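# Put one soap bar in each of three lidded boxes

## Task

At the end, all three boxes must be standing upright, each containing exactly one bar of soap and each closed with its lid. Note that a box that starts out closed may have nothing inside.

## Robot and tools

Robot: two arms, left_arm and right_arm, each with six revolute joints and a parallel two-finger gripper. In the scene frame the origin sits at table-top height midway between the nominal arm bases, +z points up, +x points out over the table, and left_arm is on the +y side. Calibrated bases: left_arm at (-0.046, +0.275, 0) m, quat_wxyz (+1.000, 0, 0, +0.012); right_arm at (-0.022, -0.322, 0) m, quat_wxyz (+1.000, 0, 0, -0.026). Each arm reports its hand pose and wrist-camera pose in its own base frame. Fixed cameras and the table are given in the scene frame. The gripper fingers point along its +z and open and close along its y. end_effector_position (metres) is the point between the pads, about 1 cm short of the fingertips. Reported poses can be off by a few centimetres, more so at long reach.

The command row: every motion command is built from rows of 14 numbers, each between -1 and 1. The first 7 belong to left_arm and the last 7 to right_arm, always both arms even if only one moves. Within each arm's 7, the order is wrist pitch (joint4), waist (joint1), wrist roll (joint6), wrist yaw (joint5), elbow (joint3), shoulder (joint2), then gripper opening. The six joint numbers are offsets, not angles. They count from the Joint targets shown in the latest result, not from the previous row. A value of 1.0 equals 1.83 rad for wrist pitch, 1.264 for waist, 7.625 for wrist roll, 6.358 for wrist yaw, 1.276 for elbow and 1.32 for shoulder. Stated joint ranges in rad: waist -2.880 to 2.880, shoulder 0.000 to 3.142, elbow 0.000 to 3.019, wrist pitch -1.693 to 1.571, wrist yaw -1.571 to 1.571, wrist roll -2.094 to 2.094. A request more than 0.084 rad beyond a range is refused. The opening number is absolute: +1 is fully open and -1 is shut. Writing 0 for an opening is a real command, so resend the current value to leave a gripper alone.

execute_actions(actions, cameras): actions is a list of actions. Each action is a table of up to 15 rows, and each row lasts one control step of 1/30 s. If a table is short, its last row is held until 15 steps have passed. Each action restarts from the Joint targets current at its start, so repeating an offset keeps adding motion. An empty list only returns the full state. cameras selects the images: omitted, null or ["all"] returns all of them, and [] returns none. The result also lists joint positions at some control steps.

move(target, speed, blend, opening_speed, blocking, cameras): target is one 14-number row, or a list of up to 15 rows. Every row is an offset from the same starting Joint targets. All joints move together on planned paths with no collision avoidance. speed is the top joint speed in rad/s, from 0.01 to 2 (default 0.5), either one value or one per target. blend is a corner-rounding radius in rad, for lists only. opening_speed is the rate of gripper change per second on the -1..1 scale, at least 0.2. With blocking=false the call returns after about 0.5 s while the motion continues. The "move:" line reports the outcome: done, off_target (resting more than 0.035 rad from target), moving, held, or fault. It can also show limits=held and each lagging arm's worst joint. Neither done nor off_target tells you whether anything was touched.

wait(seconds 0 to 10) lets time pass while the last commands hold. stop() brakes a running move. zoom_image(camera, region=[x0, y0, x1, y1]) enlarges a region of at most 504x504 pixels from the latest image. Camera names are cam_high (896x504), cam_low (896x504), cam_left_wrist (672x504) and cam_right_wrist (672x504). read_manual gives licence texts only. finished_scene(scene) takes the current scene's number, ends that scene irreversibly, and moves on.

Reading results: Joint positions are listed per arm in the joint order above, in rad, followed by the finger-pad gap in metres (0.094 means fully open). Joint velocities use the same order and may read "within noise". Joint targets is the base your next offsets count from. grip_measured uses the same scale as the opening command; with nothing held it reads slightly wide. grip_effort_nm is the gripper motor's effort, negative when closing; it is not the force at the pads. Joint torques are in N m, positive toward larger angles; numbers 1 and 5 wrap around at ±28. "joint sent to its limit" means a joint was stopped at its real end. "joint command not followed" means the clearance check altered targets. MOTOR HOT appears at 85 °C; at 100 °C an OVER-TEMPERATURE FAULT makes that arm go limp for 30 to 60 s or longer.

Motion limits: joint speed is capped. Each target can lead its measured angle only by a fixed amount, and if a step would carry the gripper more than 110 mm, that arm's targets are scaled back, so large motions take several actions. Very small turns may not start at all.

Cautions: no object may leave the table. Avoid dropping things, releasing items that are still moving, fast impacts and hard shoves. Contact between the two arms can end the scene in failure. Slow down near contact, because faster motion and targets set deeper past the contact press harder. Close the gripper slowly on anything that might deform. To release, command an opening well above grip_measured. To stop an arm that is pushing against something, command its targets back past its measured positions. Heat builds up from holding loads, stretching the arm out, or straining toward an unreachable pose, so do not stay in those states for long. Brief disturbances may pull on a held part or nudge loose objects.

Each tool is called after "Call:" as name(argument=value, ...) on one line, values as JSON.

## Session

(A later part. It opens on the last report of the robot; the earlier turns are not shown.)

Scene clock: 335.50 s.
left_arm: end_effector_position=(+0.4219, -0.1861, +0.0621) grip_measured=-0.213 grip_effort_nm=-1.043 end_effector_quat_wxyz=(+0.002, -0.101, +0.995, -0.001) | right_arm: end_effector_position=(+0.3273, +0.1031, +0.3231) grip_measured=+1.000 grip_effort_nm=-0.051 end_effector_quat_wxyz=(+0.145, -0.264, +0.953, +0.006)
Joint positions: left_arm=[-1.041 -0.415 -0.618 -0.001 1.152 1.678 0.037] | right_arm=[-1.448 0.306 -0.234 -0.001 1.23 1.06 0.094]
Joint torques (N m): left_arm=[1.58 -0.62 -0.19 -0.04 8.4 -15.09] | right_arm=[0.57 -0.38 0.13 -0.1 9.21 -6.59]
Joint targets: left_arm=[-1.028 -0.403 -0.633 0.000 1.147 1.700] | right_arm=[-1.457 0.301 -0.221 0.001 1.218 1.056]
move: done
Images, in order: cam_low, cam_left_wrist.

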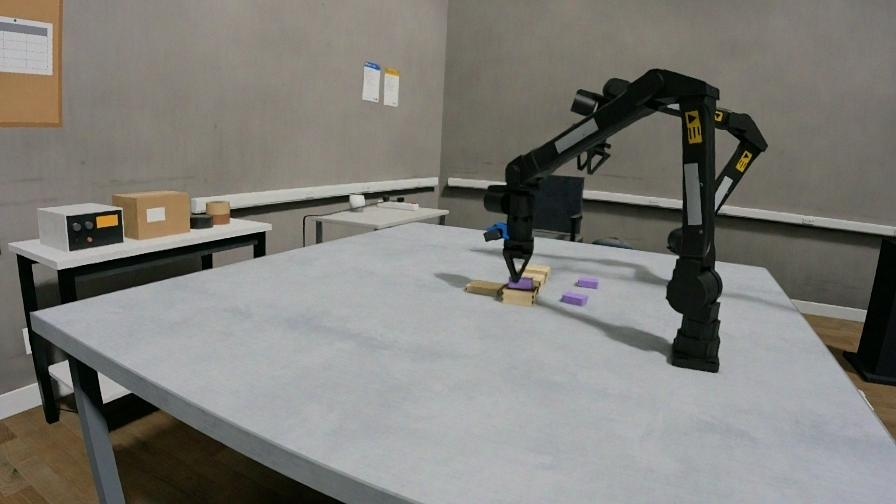

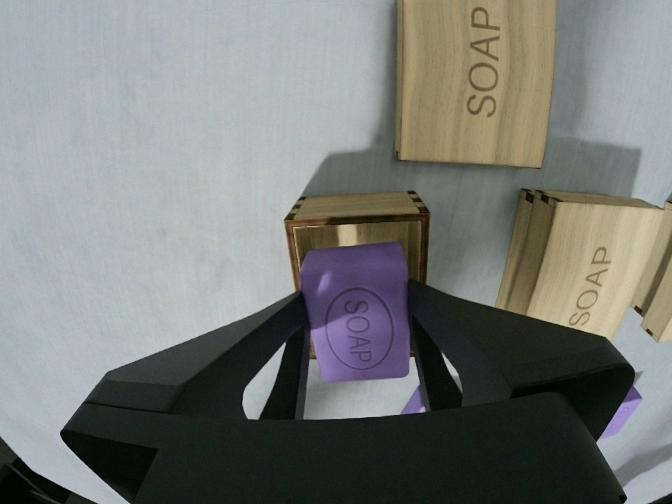

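Call:
move(target=[0.0426,0,0,0,-0.0282,0.0333,-0.5,0,0,0,0,0,0,1], speed=0.06, cameras=["cam_low","cam_left_wrist"])

Call:
zoom_image(camera="cam_low", region=[480, 240, 570, 315])

Scene clock: 350.03 s.
left_arm: end_effector_position=(+0.4231, -0.1867, +0.0337) grip_measured=-0.213 grip_effort_nm=-1.038 end_effector_quat_wxyz=(+0.004, -0.102, +0.995, -0.002) | right_arm: end_effector_position=(+0.3273, +0.1031, +0.3231) grip_measured=+1.000 grip_effort_nm=-0.046 end_effector_quat_wxyz=(+0.145, -0.264, +0.953, +0.006)
Joint positions: left_arm=[-0.963 -0.415 -0.619 -0.001 1.12 1.719 0.037] | right_arm=[-1.448 0.306 -0.234 -0.001 1.23 1.06 0.094]
Joint torques (N m): left_arm=[1.76 -0.67 -0.22 -0.04 7.62 -15.27] | right_arm=[0.55 -0.38 0.13 -0.1 9.2 -6.53]
Joint targets: left_arm=[-0.950 -0.403 -0.633 0.000 1.111 1.744] | right_arm=[-1.457 0.301 -0.221 0.001 1.218 1.056]
move: done
Images, in order: cam_low, cam_left_wrist.

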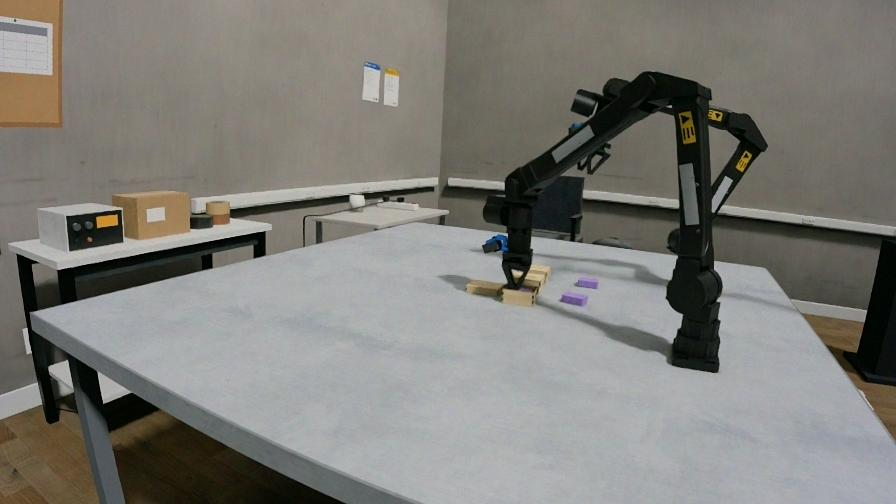

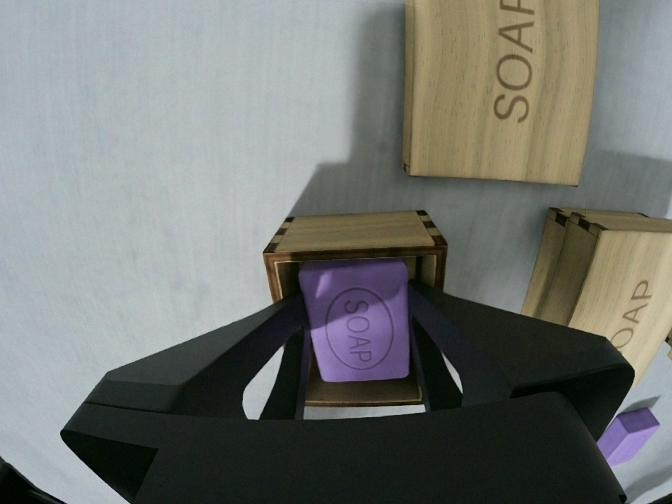

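Scaled by 5.600 from the camera's 896x504 image, which has a finer 1280x720 frame.

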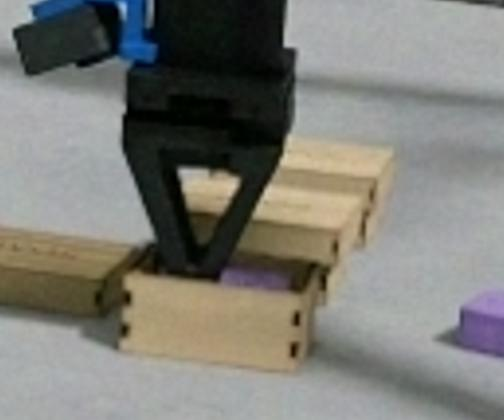

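Call:
move(target=[[0,0,0,0,0,0.006,-0.5,0,0,0,0,0,0,1],[0,0,0,0,0,0.006,-0.14,0,0,0,0,0,0,1],[-0.0109,0,0,0,0.0392,-0.0205,-0.14,0,0,0,0,0,0,1],[-0.0738,0,0,0,0.0886,-0.072,-0.14,0,0,0,0,0,0,1]], speed=0.1, opening_speed=0.3, cameras=["cam_low","cam_left_wrist","cam_right_wrist"])

Call:
zoom_image(camera="cam_low", region=[480, 240, 570, 315])

Scene clock: 369.17 s.
left_arm: end_effector_position=(+0.4235, -0.1867, +0.0722) grip_measured=-0.148 grip_effort_nm=0.408 end_effector_quat_wxyz=(+0.000, -0.102, +0.995, +0.000) | right_arm: end_effector_position=(+0.3273, +0.1031, +0.3231) grip_measured=+1.000 grip_effort_nm=-0.051 end_effector_quat_wxyz=(+0.145, -0.264, +0.953, +0.006)
Joint positions: left_arm=[-1.073 -0.415 -0.619 -0.001 1.173 1.671 0.04] | right_arm=[-1.448 0.306 -0.234 -0.001 1.23 1.06 0.094]
Joint torques (N m): left_arm=[0.73 -0.73 -0.22 -0.05 13.63 -19.02] | right_arm=[0.57 -0.38 0.13 -0.1 9.2 -6.59]
Joint targets: left_arm=[-1.085 -0.403 -0.633 0.000 1.224 1.649] | right_arm=[-1.457 0.301 -0.221 0.001 1.218 1.056]
move: off_target (left_arm); left_arm: the elbow is farthest, 0.051 rad from its target
Images, in order: cam_low, cam_left_wrist, cam_right_wrist.

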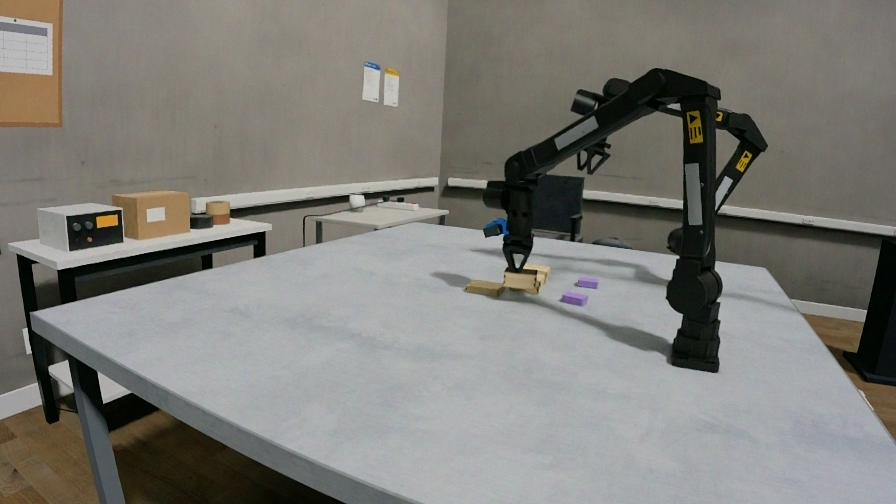

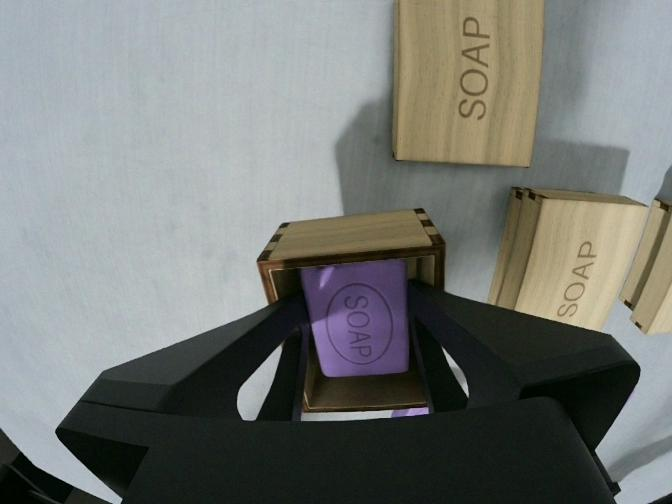

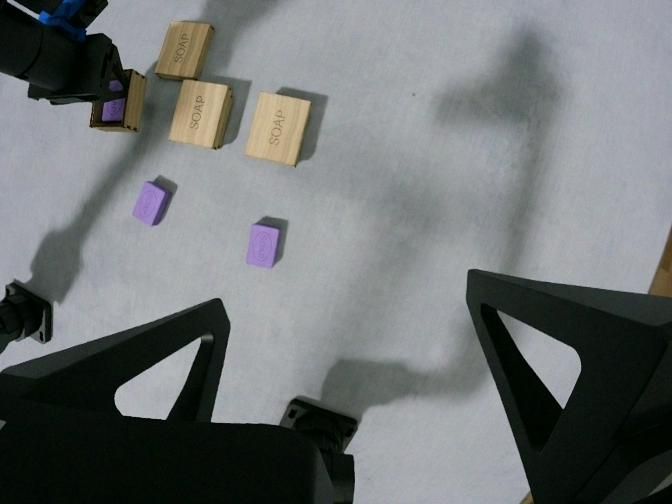

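Scaled by 5.600 from the camera's 896x504 image, which has a finer 1280x720 frame.

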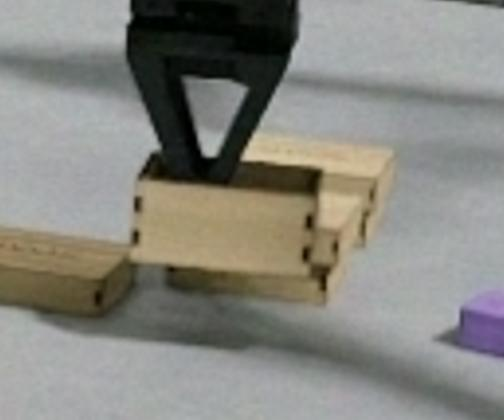

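Call:
move(target=[[0.007,0,0,0,-0.044,0.013,-0.14,0,0,0,0,0,0,1],[0.0738,0,0,0,-0.0886,0.0745,-0.14,0,0,0,0,0,0,1]], speed=0.06, cameras=["cam_left_wrist","cam_low"])

Call:
zoom_image(camera="cam_low", region=[480, 240, 570, 315])

Scene clock: 383.20 s.
left_arm: end_effector_position=(+0.4225, -0.1862, +0.0313) grip_measured=-0.148 grip_effort_nm=0.403 end_effector_quat_wxyz=(+0.002, -0.102, +0.995, +0.000) | right_arm: end_effector_position=(+0.3273, +0.1031, +0.3231) grip_measured=+1.000 grip_effort_nm=-0.051 end_effector_quat_wxyz=(+0.145, -0.264, +0.953, +0.006)
Joint positions: left_arm=[-0.962 -0.415 -0.619 -0.001 1.119 1.724 0.04] | right_arm=[-1.448 0.306 -0.234 -0.001 1.23 1.06 0.094]
Joint torques (N m): left_arm=[1.63 -0.67 -0.22 -0.04 7.68 -15.62] | right_arm=[0.55 -0.38 0.13 -0.1 9.2 -6.59]
Joint targets: left_arm=[-0.950 -0.403 -0.633 0.000 1.111 1.747] | right_arm=[-1.457 0.301 -0.221 0.001 1.218 1.056]
move: done
Images, in order: cam_low, cam_left_wrist.

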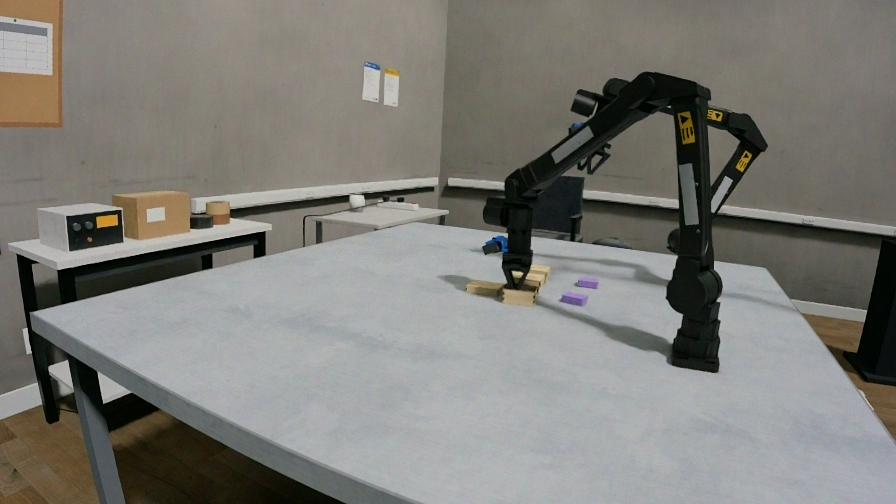

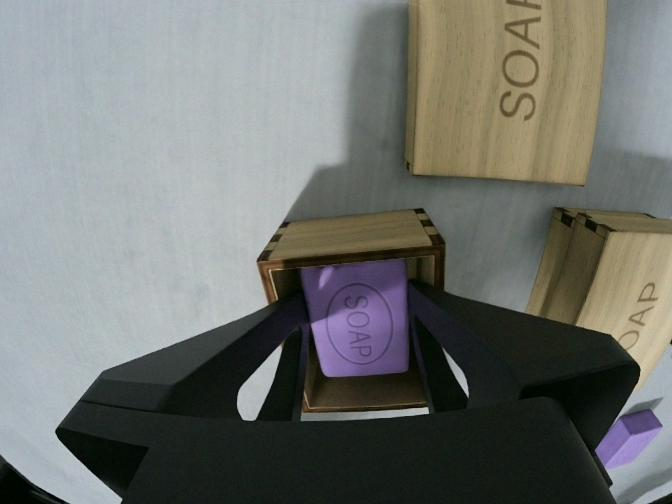

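Scaled by 5.600 from the camera's 896x504 image, which has a finer 1280x720 frame.

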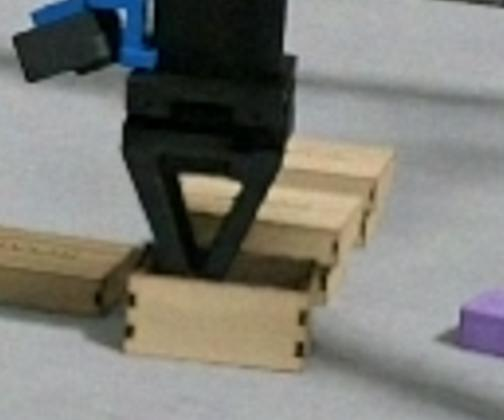

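Call:
move(target=[[0,0,0,0,0,0,-0.185,0,0,0,0,0,0,1],[-0.0109,0,0,0,0.0392,-0.0205,-0.185,0,0,0,0,0,0,1],[-0.0284,0,0,0,0.0527,-0.035,-0.185,0,0,0,0,0,0,1]], speed=0.06, opening_speed=0.2, cameras=["cam_low","cam_left_wrist"])

Call:
zoom_image(camera="cam_low", region=[480, 240, 570, 315])

Scene clock: 405.93 s.
left_arm: end_effector_position=(+0.4209, -0.1855, +0.0348) grip_measured=-0.178 grip_effort_nm=-0.374 end_effector_quat_wxyz=(-0.006, -0.102, +0.995, +0.004) | right_arm: end_effector_position=(+0.3273, +0.1031, +0.3231) grip_measured=+1.000 grip_effort_nm=-0.046 end_effector_quat_wxyz=(+0.145, -0.264, +0.953, +0.006)
Joint positions: left_arm=[-0.99 -0.415 -0.619 -0.001 1.13 1.724 0.039] | right_arm=[-1.448 0.306 -0.234 -0.001 1.23 1.06 0.094]
Joint torques (N m): left_arm=[0.65 -0.67 -0.22 -0.04 12.85 -19.49] | right_arm=[0.57 -0.44 0.13 -0.1 9.2 -6.59]
Joint targets: left_arm=[-1.002 -0.403 -0.633 0.000 1.178 1.701] | right_arm=[-1.457 0.301 -0.221 0.001 1.218 1.056]
move: off_target (left_arm); left_arm: the elbow is farthest, 0.048 rad from its target
Images, in order: cam_low, cam_left_wrist.

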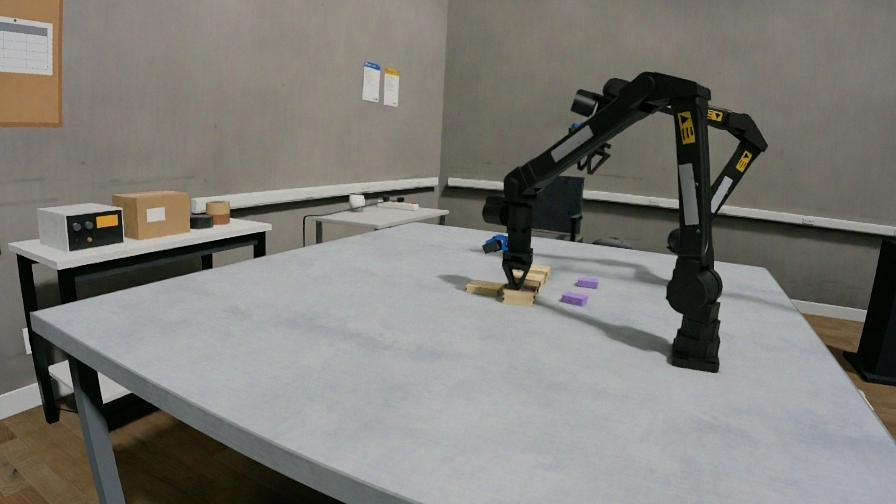

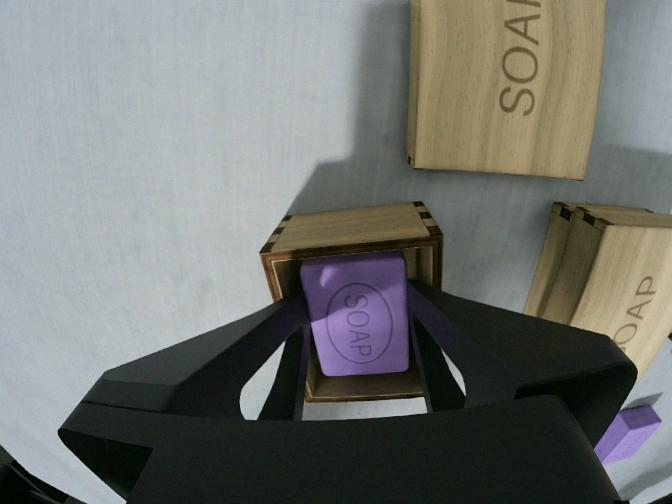

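Scaled by 5.600 from the camera's 896x504 image, which has a finer 1280x720 frame.

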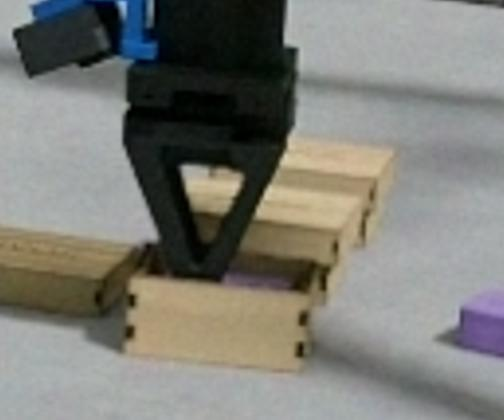

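Call:
move(target=[[-0.004,0,0,0,0.004,-0.006,-0.185,0,0,0,0,0,0,1],[-0.004,0,0,0,0.004,-0.006,-0.14,0,0,0,0,0,0,1],[-0.02,0,0,0,0.012,-0.0165,-0.14,0,0,0,0,0,0,1]], speed=0.06, opening_speed=0.2, cameras=["cam_low","cam_left_wrist"])

Call:
zoom_image(camera="cam_low", region=[480, 240, 570, 315])

Scene clock: 429.60 s.
left_arm: end_effector_position=(+0.4217, -0.1859, +0.0518) grip_measured=-0.143 grip_effort_nm=0.129 end_effector_quat_wxyz=(-0.003, -0.102, +0.995, +0.002) | right_arm: end_effector_position=(+0.3273, +0.1031, +0.3231) grip_measured=+1.000 grip_effort_nm=-0.051 end_effector_quat_wxyz=(+0.145, -0.264, +0.953, +0.006)
Joint positions: left_arm=[-1.027 -0.415 -0.619 -0.001 1.147 1.698 0.04] | right_arm=[-1.448 0.306 -0.234 -0.001 1.23 1.06 0.094]
Joint torques (N m): left_arm=[0.68 -0.73 -0.22 -0.04 12.97 -19.02] | right_arm=[0.55 -0.38 0.13 -0.1 9.21 -6.53]
Joint targets: left_arm=[-1.038 -0.403 -0.633 0.000 1.194 1.680] | right_arm=[-1.457 0.301 -0.221 0.001 1.218 1.056]
move: off_target (left_arm); target 2's new numbers were sent with left_arm's elbow 0.048 rad from that target; left_arm: the elbow is farthest, 0.047 rad from its target
Images, in order: cam_low, cam_left_wrist.

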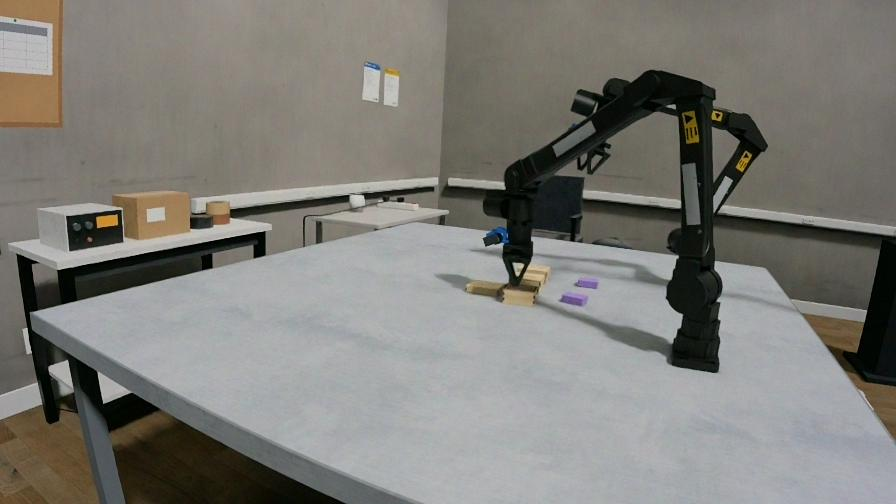

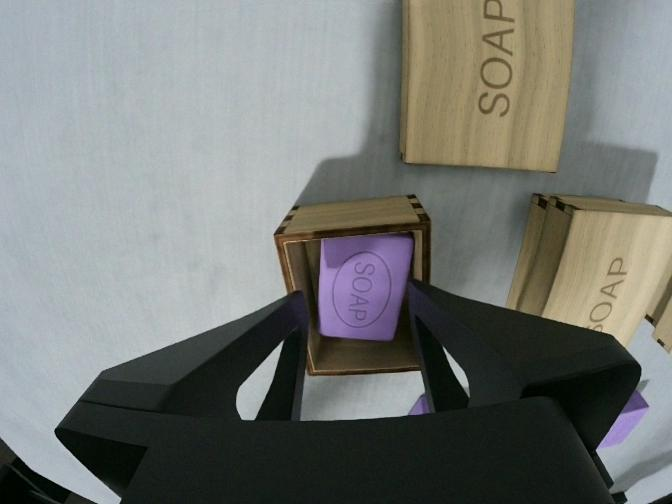

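Scaled by 5.600 from the camera's 896x504 image, which has a finer 1280x720 frame.

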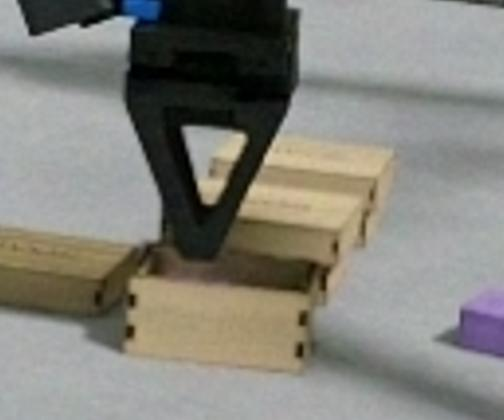

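Call:
move(target=[[-0.045,0,0,0,0,-0.065,-0.14,0,0,0,0,0,0,1],[-0.045,0,0,0,0,-0.065,0.6,0,0,0,0,0,0,1]], speed=0.2, opening_speed=1)

Call:
zoom_image(camera="cam_left_wrist", region=[260, 130, 460, 330])

Scene clock: 439.90 s.
left_arm: end_effector_position=(+0.4080, -0.1799, +0.0922) grip_measured=+0.596 grip_effort_nm=0.129 end_effector_quat_wxyz=(+0.002, -0.102, +0.995, +0.000) | right_arm: end_effector_position=(+0.3273, +0.1031, +0.3231) grip_measured=+1.000 grip_effort_nm=-0.056 end_effector_quat_wxyz=(+0.145, -0.264, +0.953, +0.006)
Joint positions: left_arm=[-1.11 -0.415 -0.619 -0.001 1.147 1.604 0.075] | right_arm=[-1.448 0.306 -0.234 -0.001 1.23 1.06 0.094]
Joint torques (N m): left_arm=[0.65 -0.67 -0.22 -0.04 13.42 -17.14] | right_arm=[0.55 -0.44 0.13 -0.1 9.2 -6.59]
Joint targets: left_arm=[-1.121 -0.403 -0.633 0.000 1.194 1.594] | right_arm=[-1.457 0.301 -0.221 0.001 1.218 1.056]
move: off_target (left_arm); target 2's new numbers were sent with left_arm's elbow 0.047 rad from that target; left_arm: the elbow is farthest, 0.047 rad from its target

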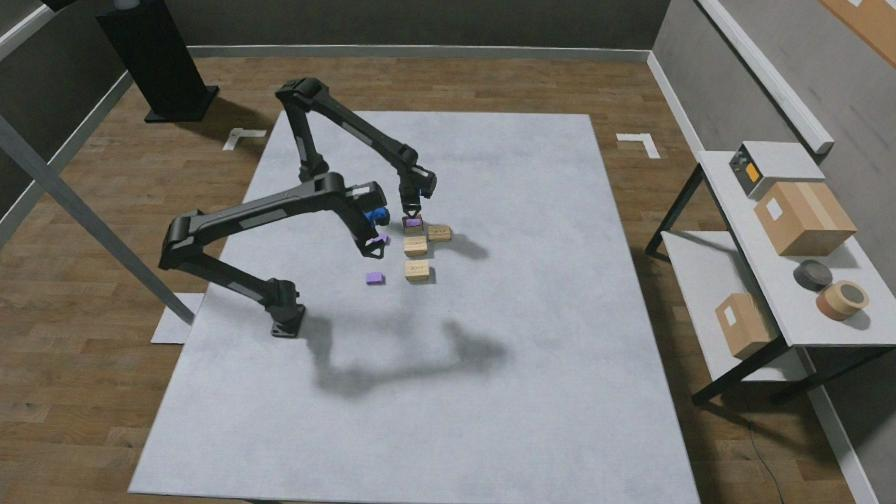

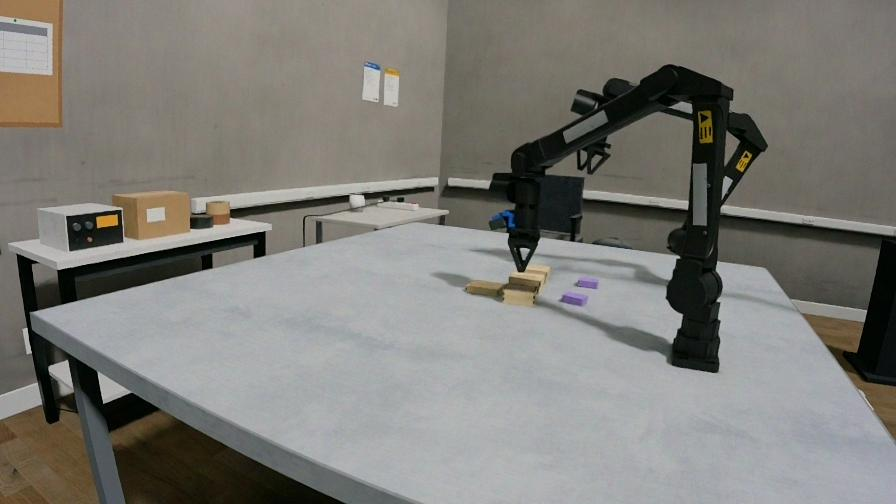

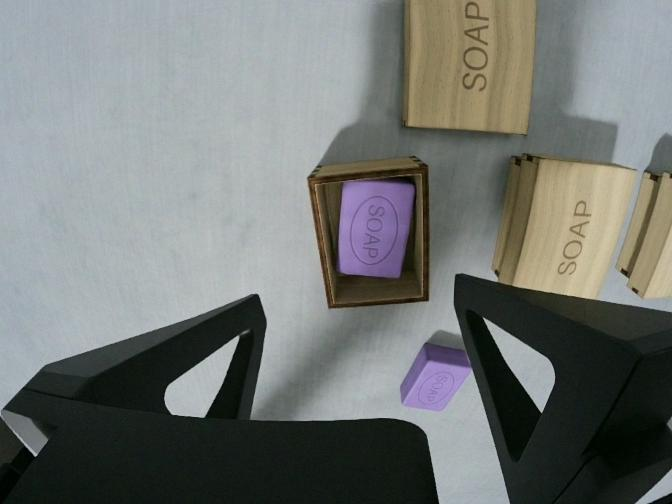

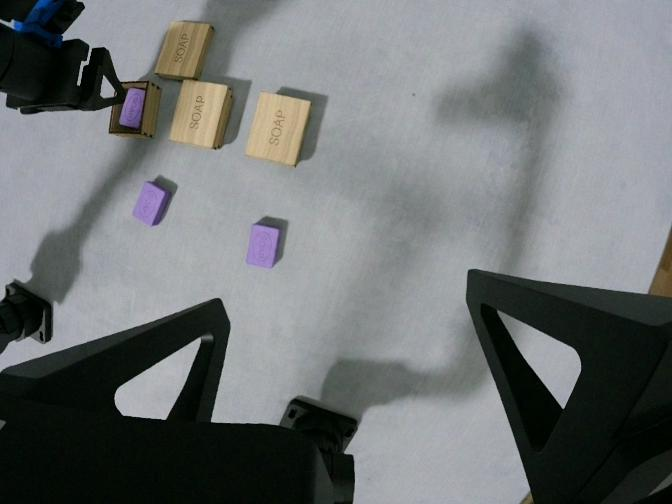

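Scaled by 2.520 from the camera's 672x504 image, which has a finer 960x720 frame.

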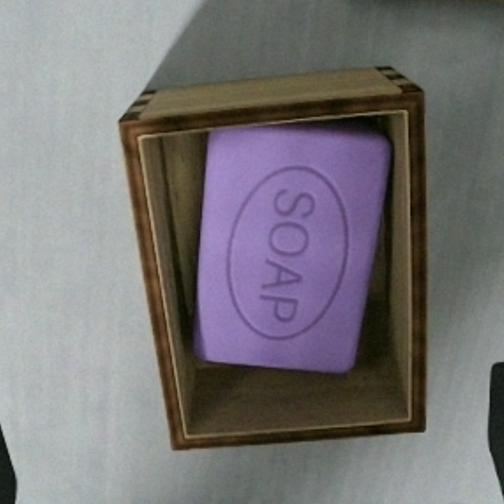

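Call:
move(target=[[-0.0579,0,0.0054,0,0.3323,0.2621,0.6,0,0,0,0,0,0,1],[-0.0579,0,0.0054,0,0.2853,0.2621,0.6,0,0,0,0,0,0,1]], speed=0.3, cameras=["cam_left_wrist"])

Scene clock: 462.03 s.
left_arm: end_effector_position=(+0.5221, -0.2300, +0.0865) grip_measured=+0.597 grip_effort_nm=0.139 end_effector_quat_wxyz=(+0.001, -0.096, +0.995, +0.000) | right_arm: end_effector_position=(+0.3273, +0.1031, +0.3231) grip_measured=+1.000 grip_effort_nm=-0.046 end_effector_quat_wxyz=(+0.145, -0.264, +0.953, +0.006)
Joint positions: left_arm=[-1.215 -0.415 -0.607 -0.001 1.556 1.911 0.075] | right_arm=[-1.448 0.306 -0.234 -0.001 1.23 1.06 0.094]
Joint torques (N m): left_arm=[0.57 -0.67 0.11 -0.04 9.77 -19.9] | right_arm=[0.57 -0.44 0.13 -0.1 9.2 -6.59]
Joint targets: left_arm=[-1.227 -0.403 -0.592 0.000 1.558 1.940] | right_arm=[-1.457 0.301 -0.221 0.001 1.218 1.056]
move: done
Images, in order: cam_left_wrist.

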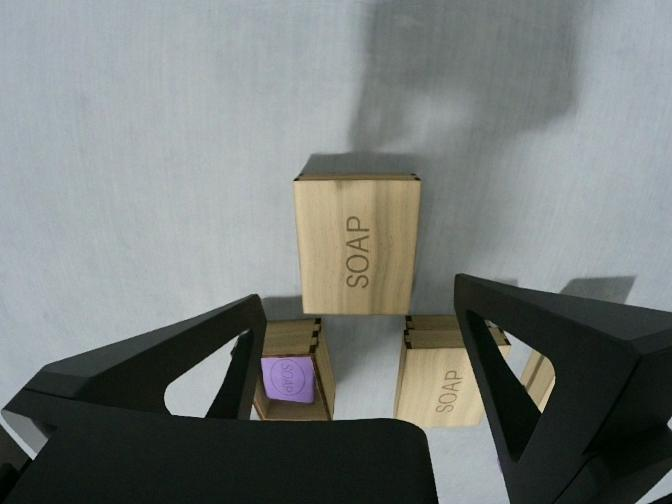

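Call:
move(target=[[0.0882,0,0,0,-0.0619,0.0477,0.6,0,0,0,0,0,0,1],[0.0882,0,0,0,-0.0619,0.0477,0.2,0,0,0,0,0,0,1],[0.0745,0,0,0,-0.022,0.02,0.2,0,0,0,0,0,0,1],[0,0,0,0,0.047,0,0.2,0,0,0,0,0,0,1]], speed=0.15, opening_speed=0.5, cameras=["cam_left_wrist"])

Scene clock: 476.50 s.
left_arm: end_effector_position=(+0.5243, -0.2310, +0.0650) grip_measured=+0.203 grip_effort_nm=-0.149 end_effector_quat_wxyz=(-0.014, -0.095, +0.995, +0.009) | right_arm: end_effector_position=(+0.3273, +0.1031, +0.3231) grip_measured=+1.000 grip_effort_nm=-0.046 end_effector_quat_wxyz=(+0.145, -0.264, +0.953, +0.006)
Joint positions: left_arm=[-1.215 -0.415 -0.606 -0.001 1.569 1.958 0.057] | right_arm=[-1.448 0.306 -0.234 -0.001 1.23 1.06 0.094]
Joint torques (N m): left_arm=[0.55 -0.67 0.1 -0.04 13.82 -24.29] | right_arm=[0.55 -0.44 0.13 -0.1 9.2 -6.59]
Joint targets: left_arm=[-1.227 -0.403 -0.592 0.000 1.618 1.940] | right_arm=[-1.457 0.301 -0.221 0.001 1.218 1.056]
move: off_target (left_arm); left_arm: the elbow is farthest, 0.049 rad from its target
Images, in order: cam_left_wrist.

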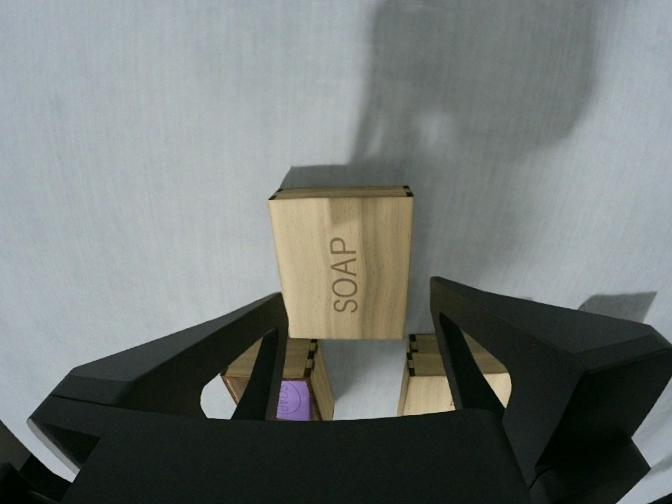

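Call:
move(target=[[0,0,0,0,0,0,0.6,0,0,0,0,0,0,1],[0,0.0103,0.0017,0,-0.0447,-0.0227,0.6,0,0,0,0,0,0,1],[0.0883,0.0103,0.0017,0,-0.1089,0.053,0.6,0,0,0,0,0,0,1]], speed=0.15, opening_speed=1, cameras=["cam_left_wrist","cam_low"])

Call:
zoom_image(camera="cam_low", region=[440, 240, 560, 315])

Scene clock: 504.73 s.
left_arm: end_effector_position=(+0.5257, -0.2223, +0.0225) grip_measured=+0.597 grip_effort_nm=0.129 end_effector_quat_wxyz=(-0.001, -0.096, +0.995, +0.001) | right_arm: end_effector_position=(+0.3273, +0.1031, +0.3231) grip_measured=+1.000 grip_effort_nm=-0.046 end_effector_quat_wxyz=(+0.145, -0.264, +0.953, +0.006)
Joint positions: left_arm=[-1.078 -0.4 -0.593 -0.001 1.487 1.983 0.075] | right_arm=[-1.448 0.306 -0.234 -0.001 1.23 1.06 0.094]
Joint torques (N m): left_arm=[1.62 -0.85 0.11 -0.04 8.17 -20.42] | right_arm=[0.55 -0.44 0.13 -0.1 9.2 -6.59]
Joint targets: left_arm=[-1.065 -0.390 -0.579 0.000 1.479 2.010] | right_arm=[-1.457 0.301 -0.221 0.001 1.218 1.056]
move: done
Images, in order: cam_low, cam_left_wrist.

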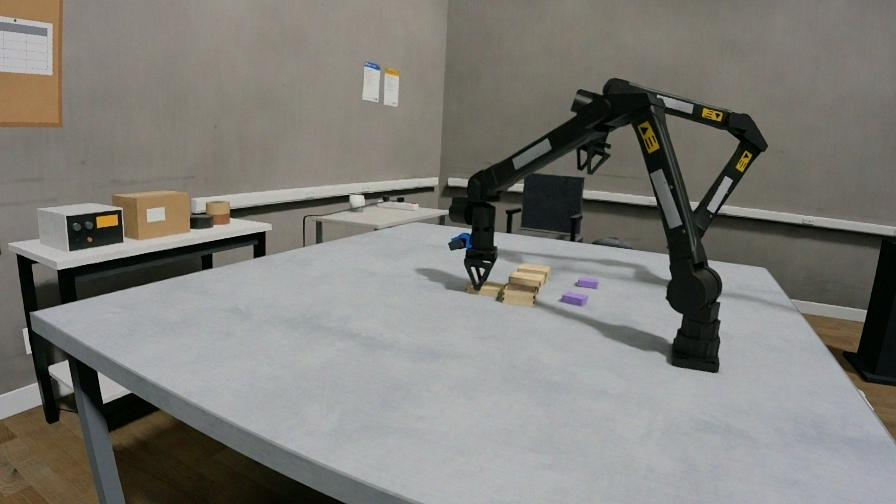

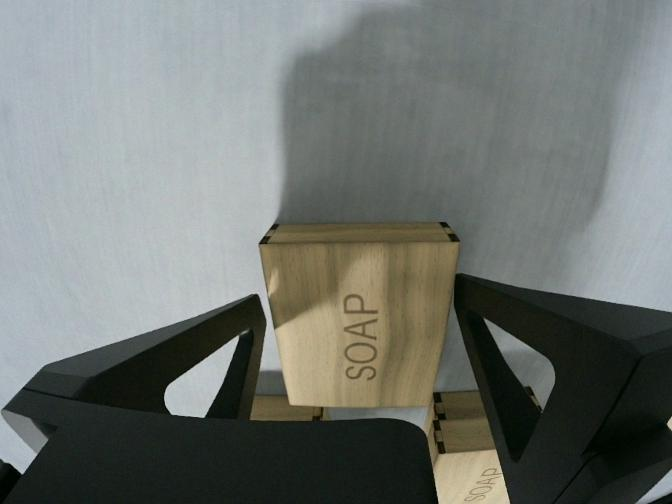

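Scaled by 4.200 from the camera's 896x504 image, which has a finer 1280x720 frame.

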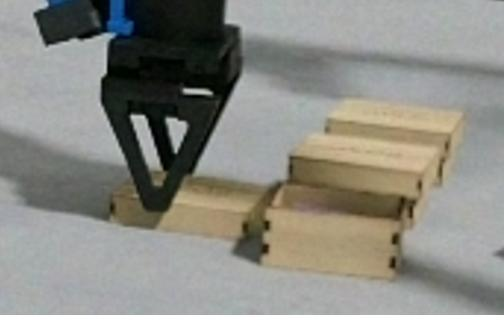

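Call:
move(target=[0,0,0,0,0,0,0.2,0,0,0,0,0,0,1], opening_speed=0.4, cameras=["cam_left_wrist"])

Scene clock: 516.67 s.
left_arm: end_effector_position=(+0.5257, -0.2223, +0.0225) grip_measured=+0.380 grip_effort_nm=-1.023 end_effector_quat_wxyz=(-0.001, -0.096, +0.995, +0.001) | right_arm: end_effector_position=(+0.3273, +0.1031, +0.3231) grip_measured=+1.000 grip_effort_nm=-0.051 end_effector_quat_wxyz=(+0.145, -0.264, +0.953, +0.006)
Joint positions: left_arm=[-1.078 -0.4 -0.593 -0.001 1.487 1.983 0.065] | right_arm=[-1.448 0.306 -0.234 -0.001 1.23 1.06 0.094]
Joint torques (N m): left_arm=[1.59 -0.79 0.1 -0.04 8.18 -20.13] | right_arm=[0.55 -0.38 0.13 -0.1 9.2 -6.59]
Joint targets: left_arm=[-1.065 -0.390 -0.579 0.000 1.479 2.010] | right_arm=[-1.457 0.301 -0.221 0.001 1.218 1.056]
move: done
Images, in order: cam_left_wrist.

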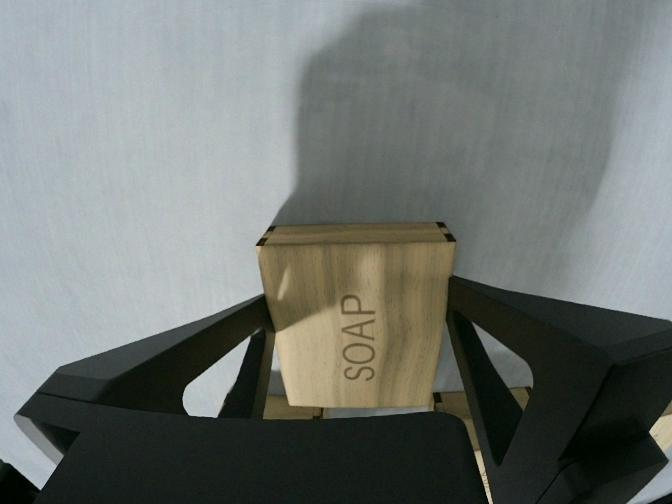

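Call:
move(target=[[0,0,0,0,0,0,0.6,0,0,0,0,0,0,1],[0,0,0,0,0,0.0105,0.6,0,0,0,0,0,0,1],[0,0,0,0,0,0.0105,0.2,0,0,0,0,0,0,1]], opening_speed=0.5, speed=0.1, cameras=["cam_left_wrist"])

Scene clock: 527.60 s.
left_arm: end_effector_position=(+0.5248, -0.2220, +0.0181) grip_measured=+0.396 grip_effort_nm=-1.028 end_effector_quat_wxyz=(-0.005, -0.096, +0.995, +0.003) | right_arm: end_effector_position=(+0.3273, +0.1031, +0.3231) grip_measured=+1.000 grip_effort_nm=-0.051 end_effector_quat_wxyz=(+0.145, -0.264, +0.953, +0.006)
Joint positions: left_arm=[-1.078 -0.4 -0.593 -0.001 1.487 1.991 0.066] | right_arm=[-1.448 0.306 -0.234 -0.001 1.23 1.06 0.094]
Joint torques (N m): left_arm=[1.59 -0.79 0.1 -0.04 8.13 -19.72] | right_arm=[0.55 -0.44 0.13 -0.1 9.2 -6.59]
Joint targets: left_arm=[-1.065 -0.390 -0.579 0.000 1.479 2.024] | right_arm=[-1.457 0.301 -0.221 0.001 1.218 1.056]
move: done
Images, in order: cam_left_wrist.

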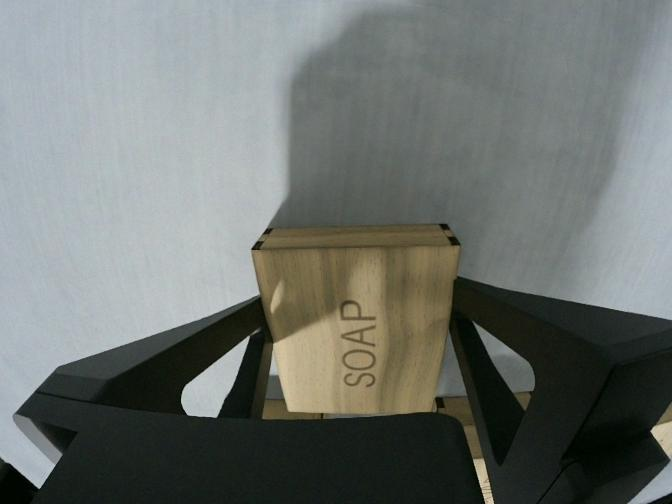

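Call:
move(target=[[-0.0137,0,0,0,0.0478,-0.0227,0.2,0,0,0,0,0,0,1],[-0.0885,0,0,0,0.105,-0.0992,0.2,0,0,0,0,0,0,1],[0.0131,-0.0245,-0.015,0,-0.2531,-0.2742,0.2,0,0,0,0,0,0,1]], speed=0.2, cameras=["cam_low","cam_left_wrist"])

Call:
zoom_image(camera="cam_low", region=[490, 255, 550, 310])

Call:
zoom_image(camera="cam_left_wrist", region=[240, 180, 480, 260])

Scene clock: 555.10 s.
left_arm: end_effector_position=(+0.4252, -0.1847, +0.0646) grip_measured=+0.395 grip_effort_nm=-1.033 end_effector_quat_wxyz=(+0.000, -0.134, +0.991, +0.000) | right_arm: end_effector_position=(+0.3273, +0.1031, +0.3231) grip_measured=+1.000 grip_effort_nm=-0.056 end_effector_quat_wxyz=(+0.145, -0.264, +0.953, +0.006)
Joint positions: left_arm=[-1.054 -0.409 -0.678 -0.001 1.166 1.683 0.066] | right_arm=[-1.448 0.306 -0.234 -0.001 1.23 1.06 0.094]
Joint torques (N m): left_arm=[1.62 -2.49 -0.24 -0.05 7.86 -19.25] | right_arm=[0.57 -0.32 0.13 -0.1 9.2 -6.65]
Joint targets: left_arm=[-1.041 -0.421 -0.693 0.000 1.156 1.662] | right_arm=[-1.457 0.301 -0.221 0.001 1.218 1.056]
move: done
Images, in order: cam_low, cam_left_wrist.

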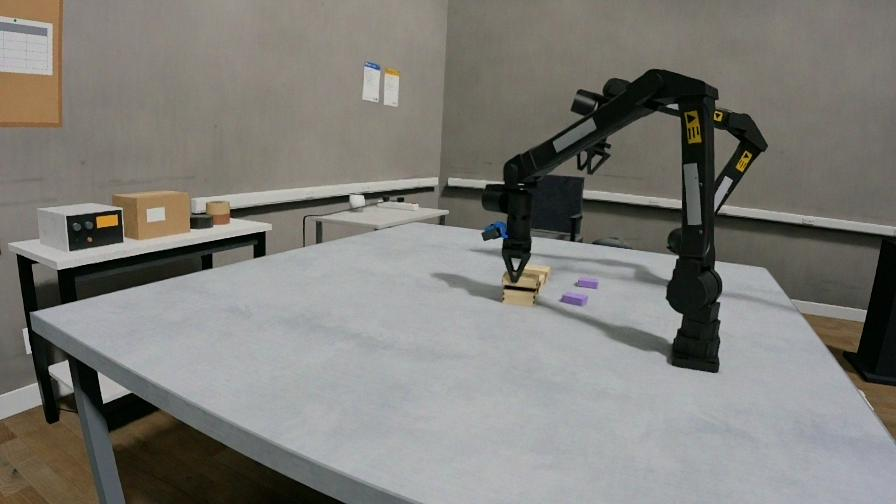

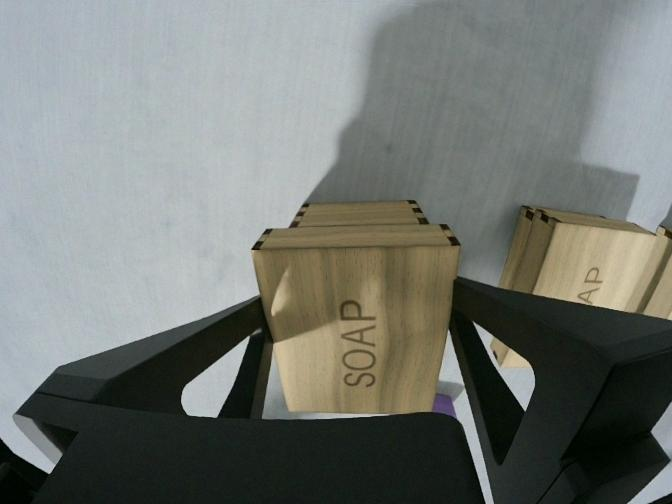

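Scaled by 8.400 from the camera's 896x504 image, which has a finer 1280x720 frame.

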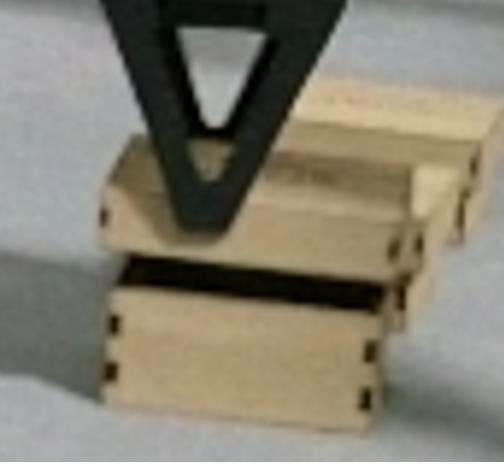

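Scaled by 2.100 from the camera's 672x504 image, which has a finer 960x720 frame.

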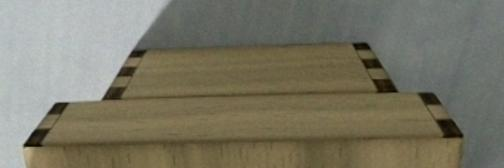

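Call:
move(target=[[0,0.0201,0,0,0,0,0.2,0,0,0,0,0,0,1],[0.0134,0.0201,0,0,-0.0047,0.0462,0.2,0,0,0,0,0,0,1]], speed=0.05, cameras=["cam_low","cam_left_wrist"])

Call:
zoom_image(camera="cam_low", region=[490, 255, 550, 310])

Call:
zoom_image(camera="cam_left_wrist", region=[240, 180, 480, 260])

Scene clock: 577.03 s.
left_arm: end_effector_position=(+0.4275, -0.1848, +0.0561) grip_measured=+0.395 grip_effort_nm=-1.043 end_effector_quat_wxyz=(+0.002, -0.135, +0.991, -0.001) | right_arm: end_effector_position=(+0.3273, +0.1031, +0.3231) grip_measured=+1.000 grip_effort_nm=-0.046 end_effector_quat_wxyz=(+0.145, -0.264, +0.953, +0.006)
Joint positions: left_arm=[-1.029 -0.407 -0.679 -0.001 1.159 1.697 0.066] | right_arm=[-1.448 0.306 -0.234 -0.001 1.23 1.06 0.094]
Joint torques (N m): left_arm=[1.43 -0.67 -0.22 -0.05 7.91 -15.09] | right_arm=[0.57 -0.38 0.13 -0.1 9.2 -6.59]
Joint targets: left_arm=[-1.016 -0.395 -0.693 0.000 1.150 1.723] | right_arm=[-1.457 0.301 -0.221 0.001 1.218 1.056]
move: done
Images, in order: cam_low, cam_left_wrist.

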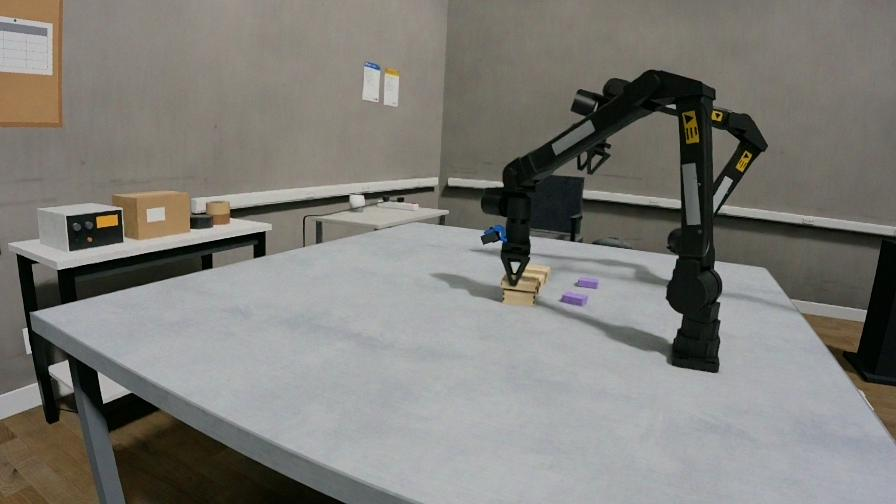

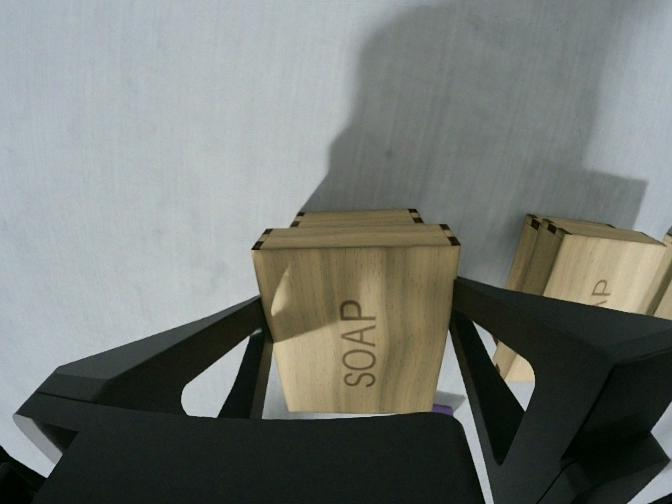

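Scaled by 8.400 from the camera's 896x504 image, which has a finer 1280x720 frame.

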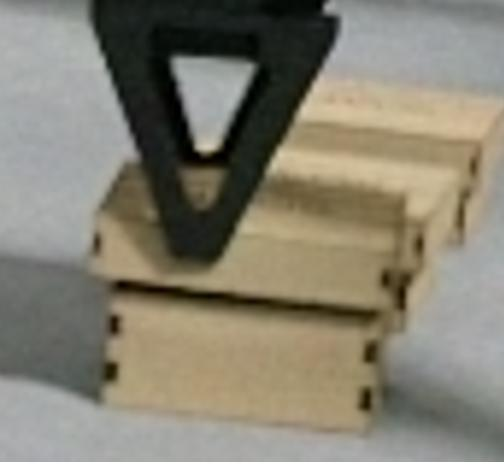

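Scaled by 2.100 from the camera's 672x504 image, which has a finer 960x720 frame.

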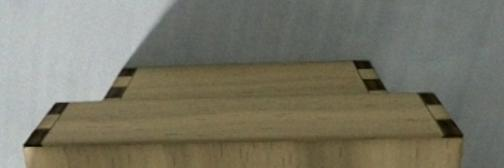

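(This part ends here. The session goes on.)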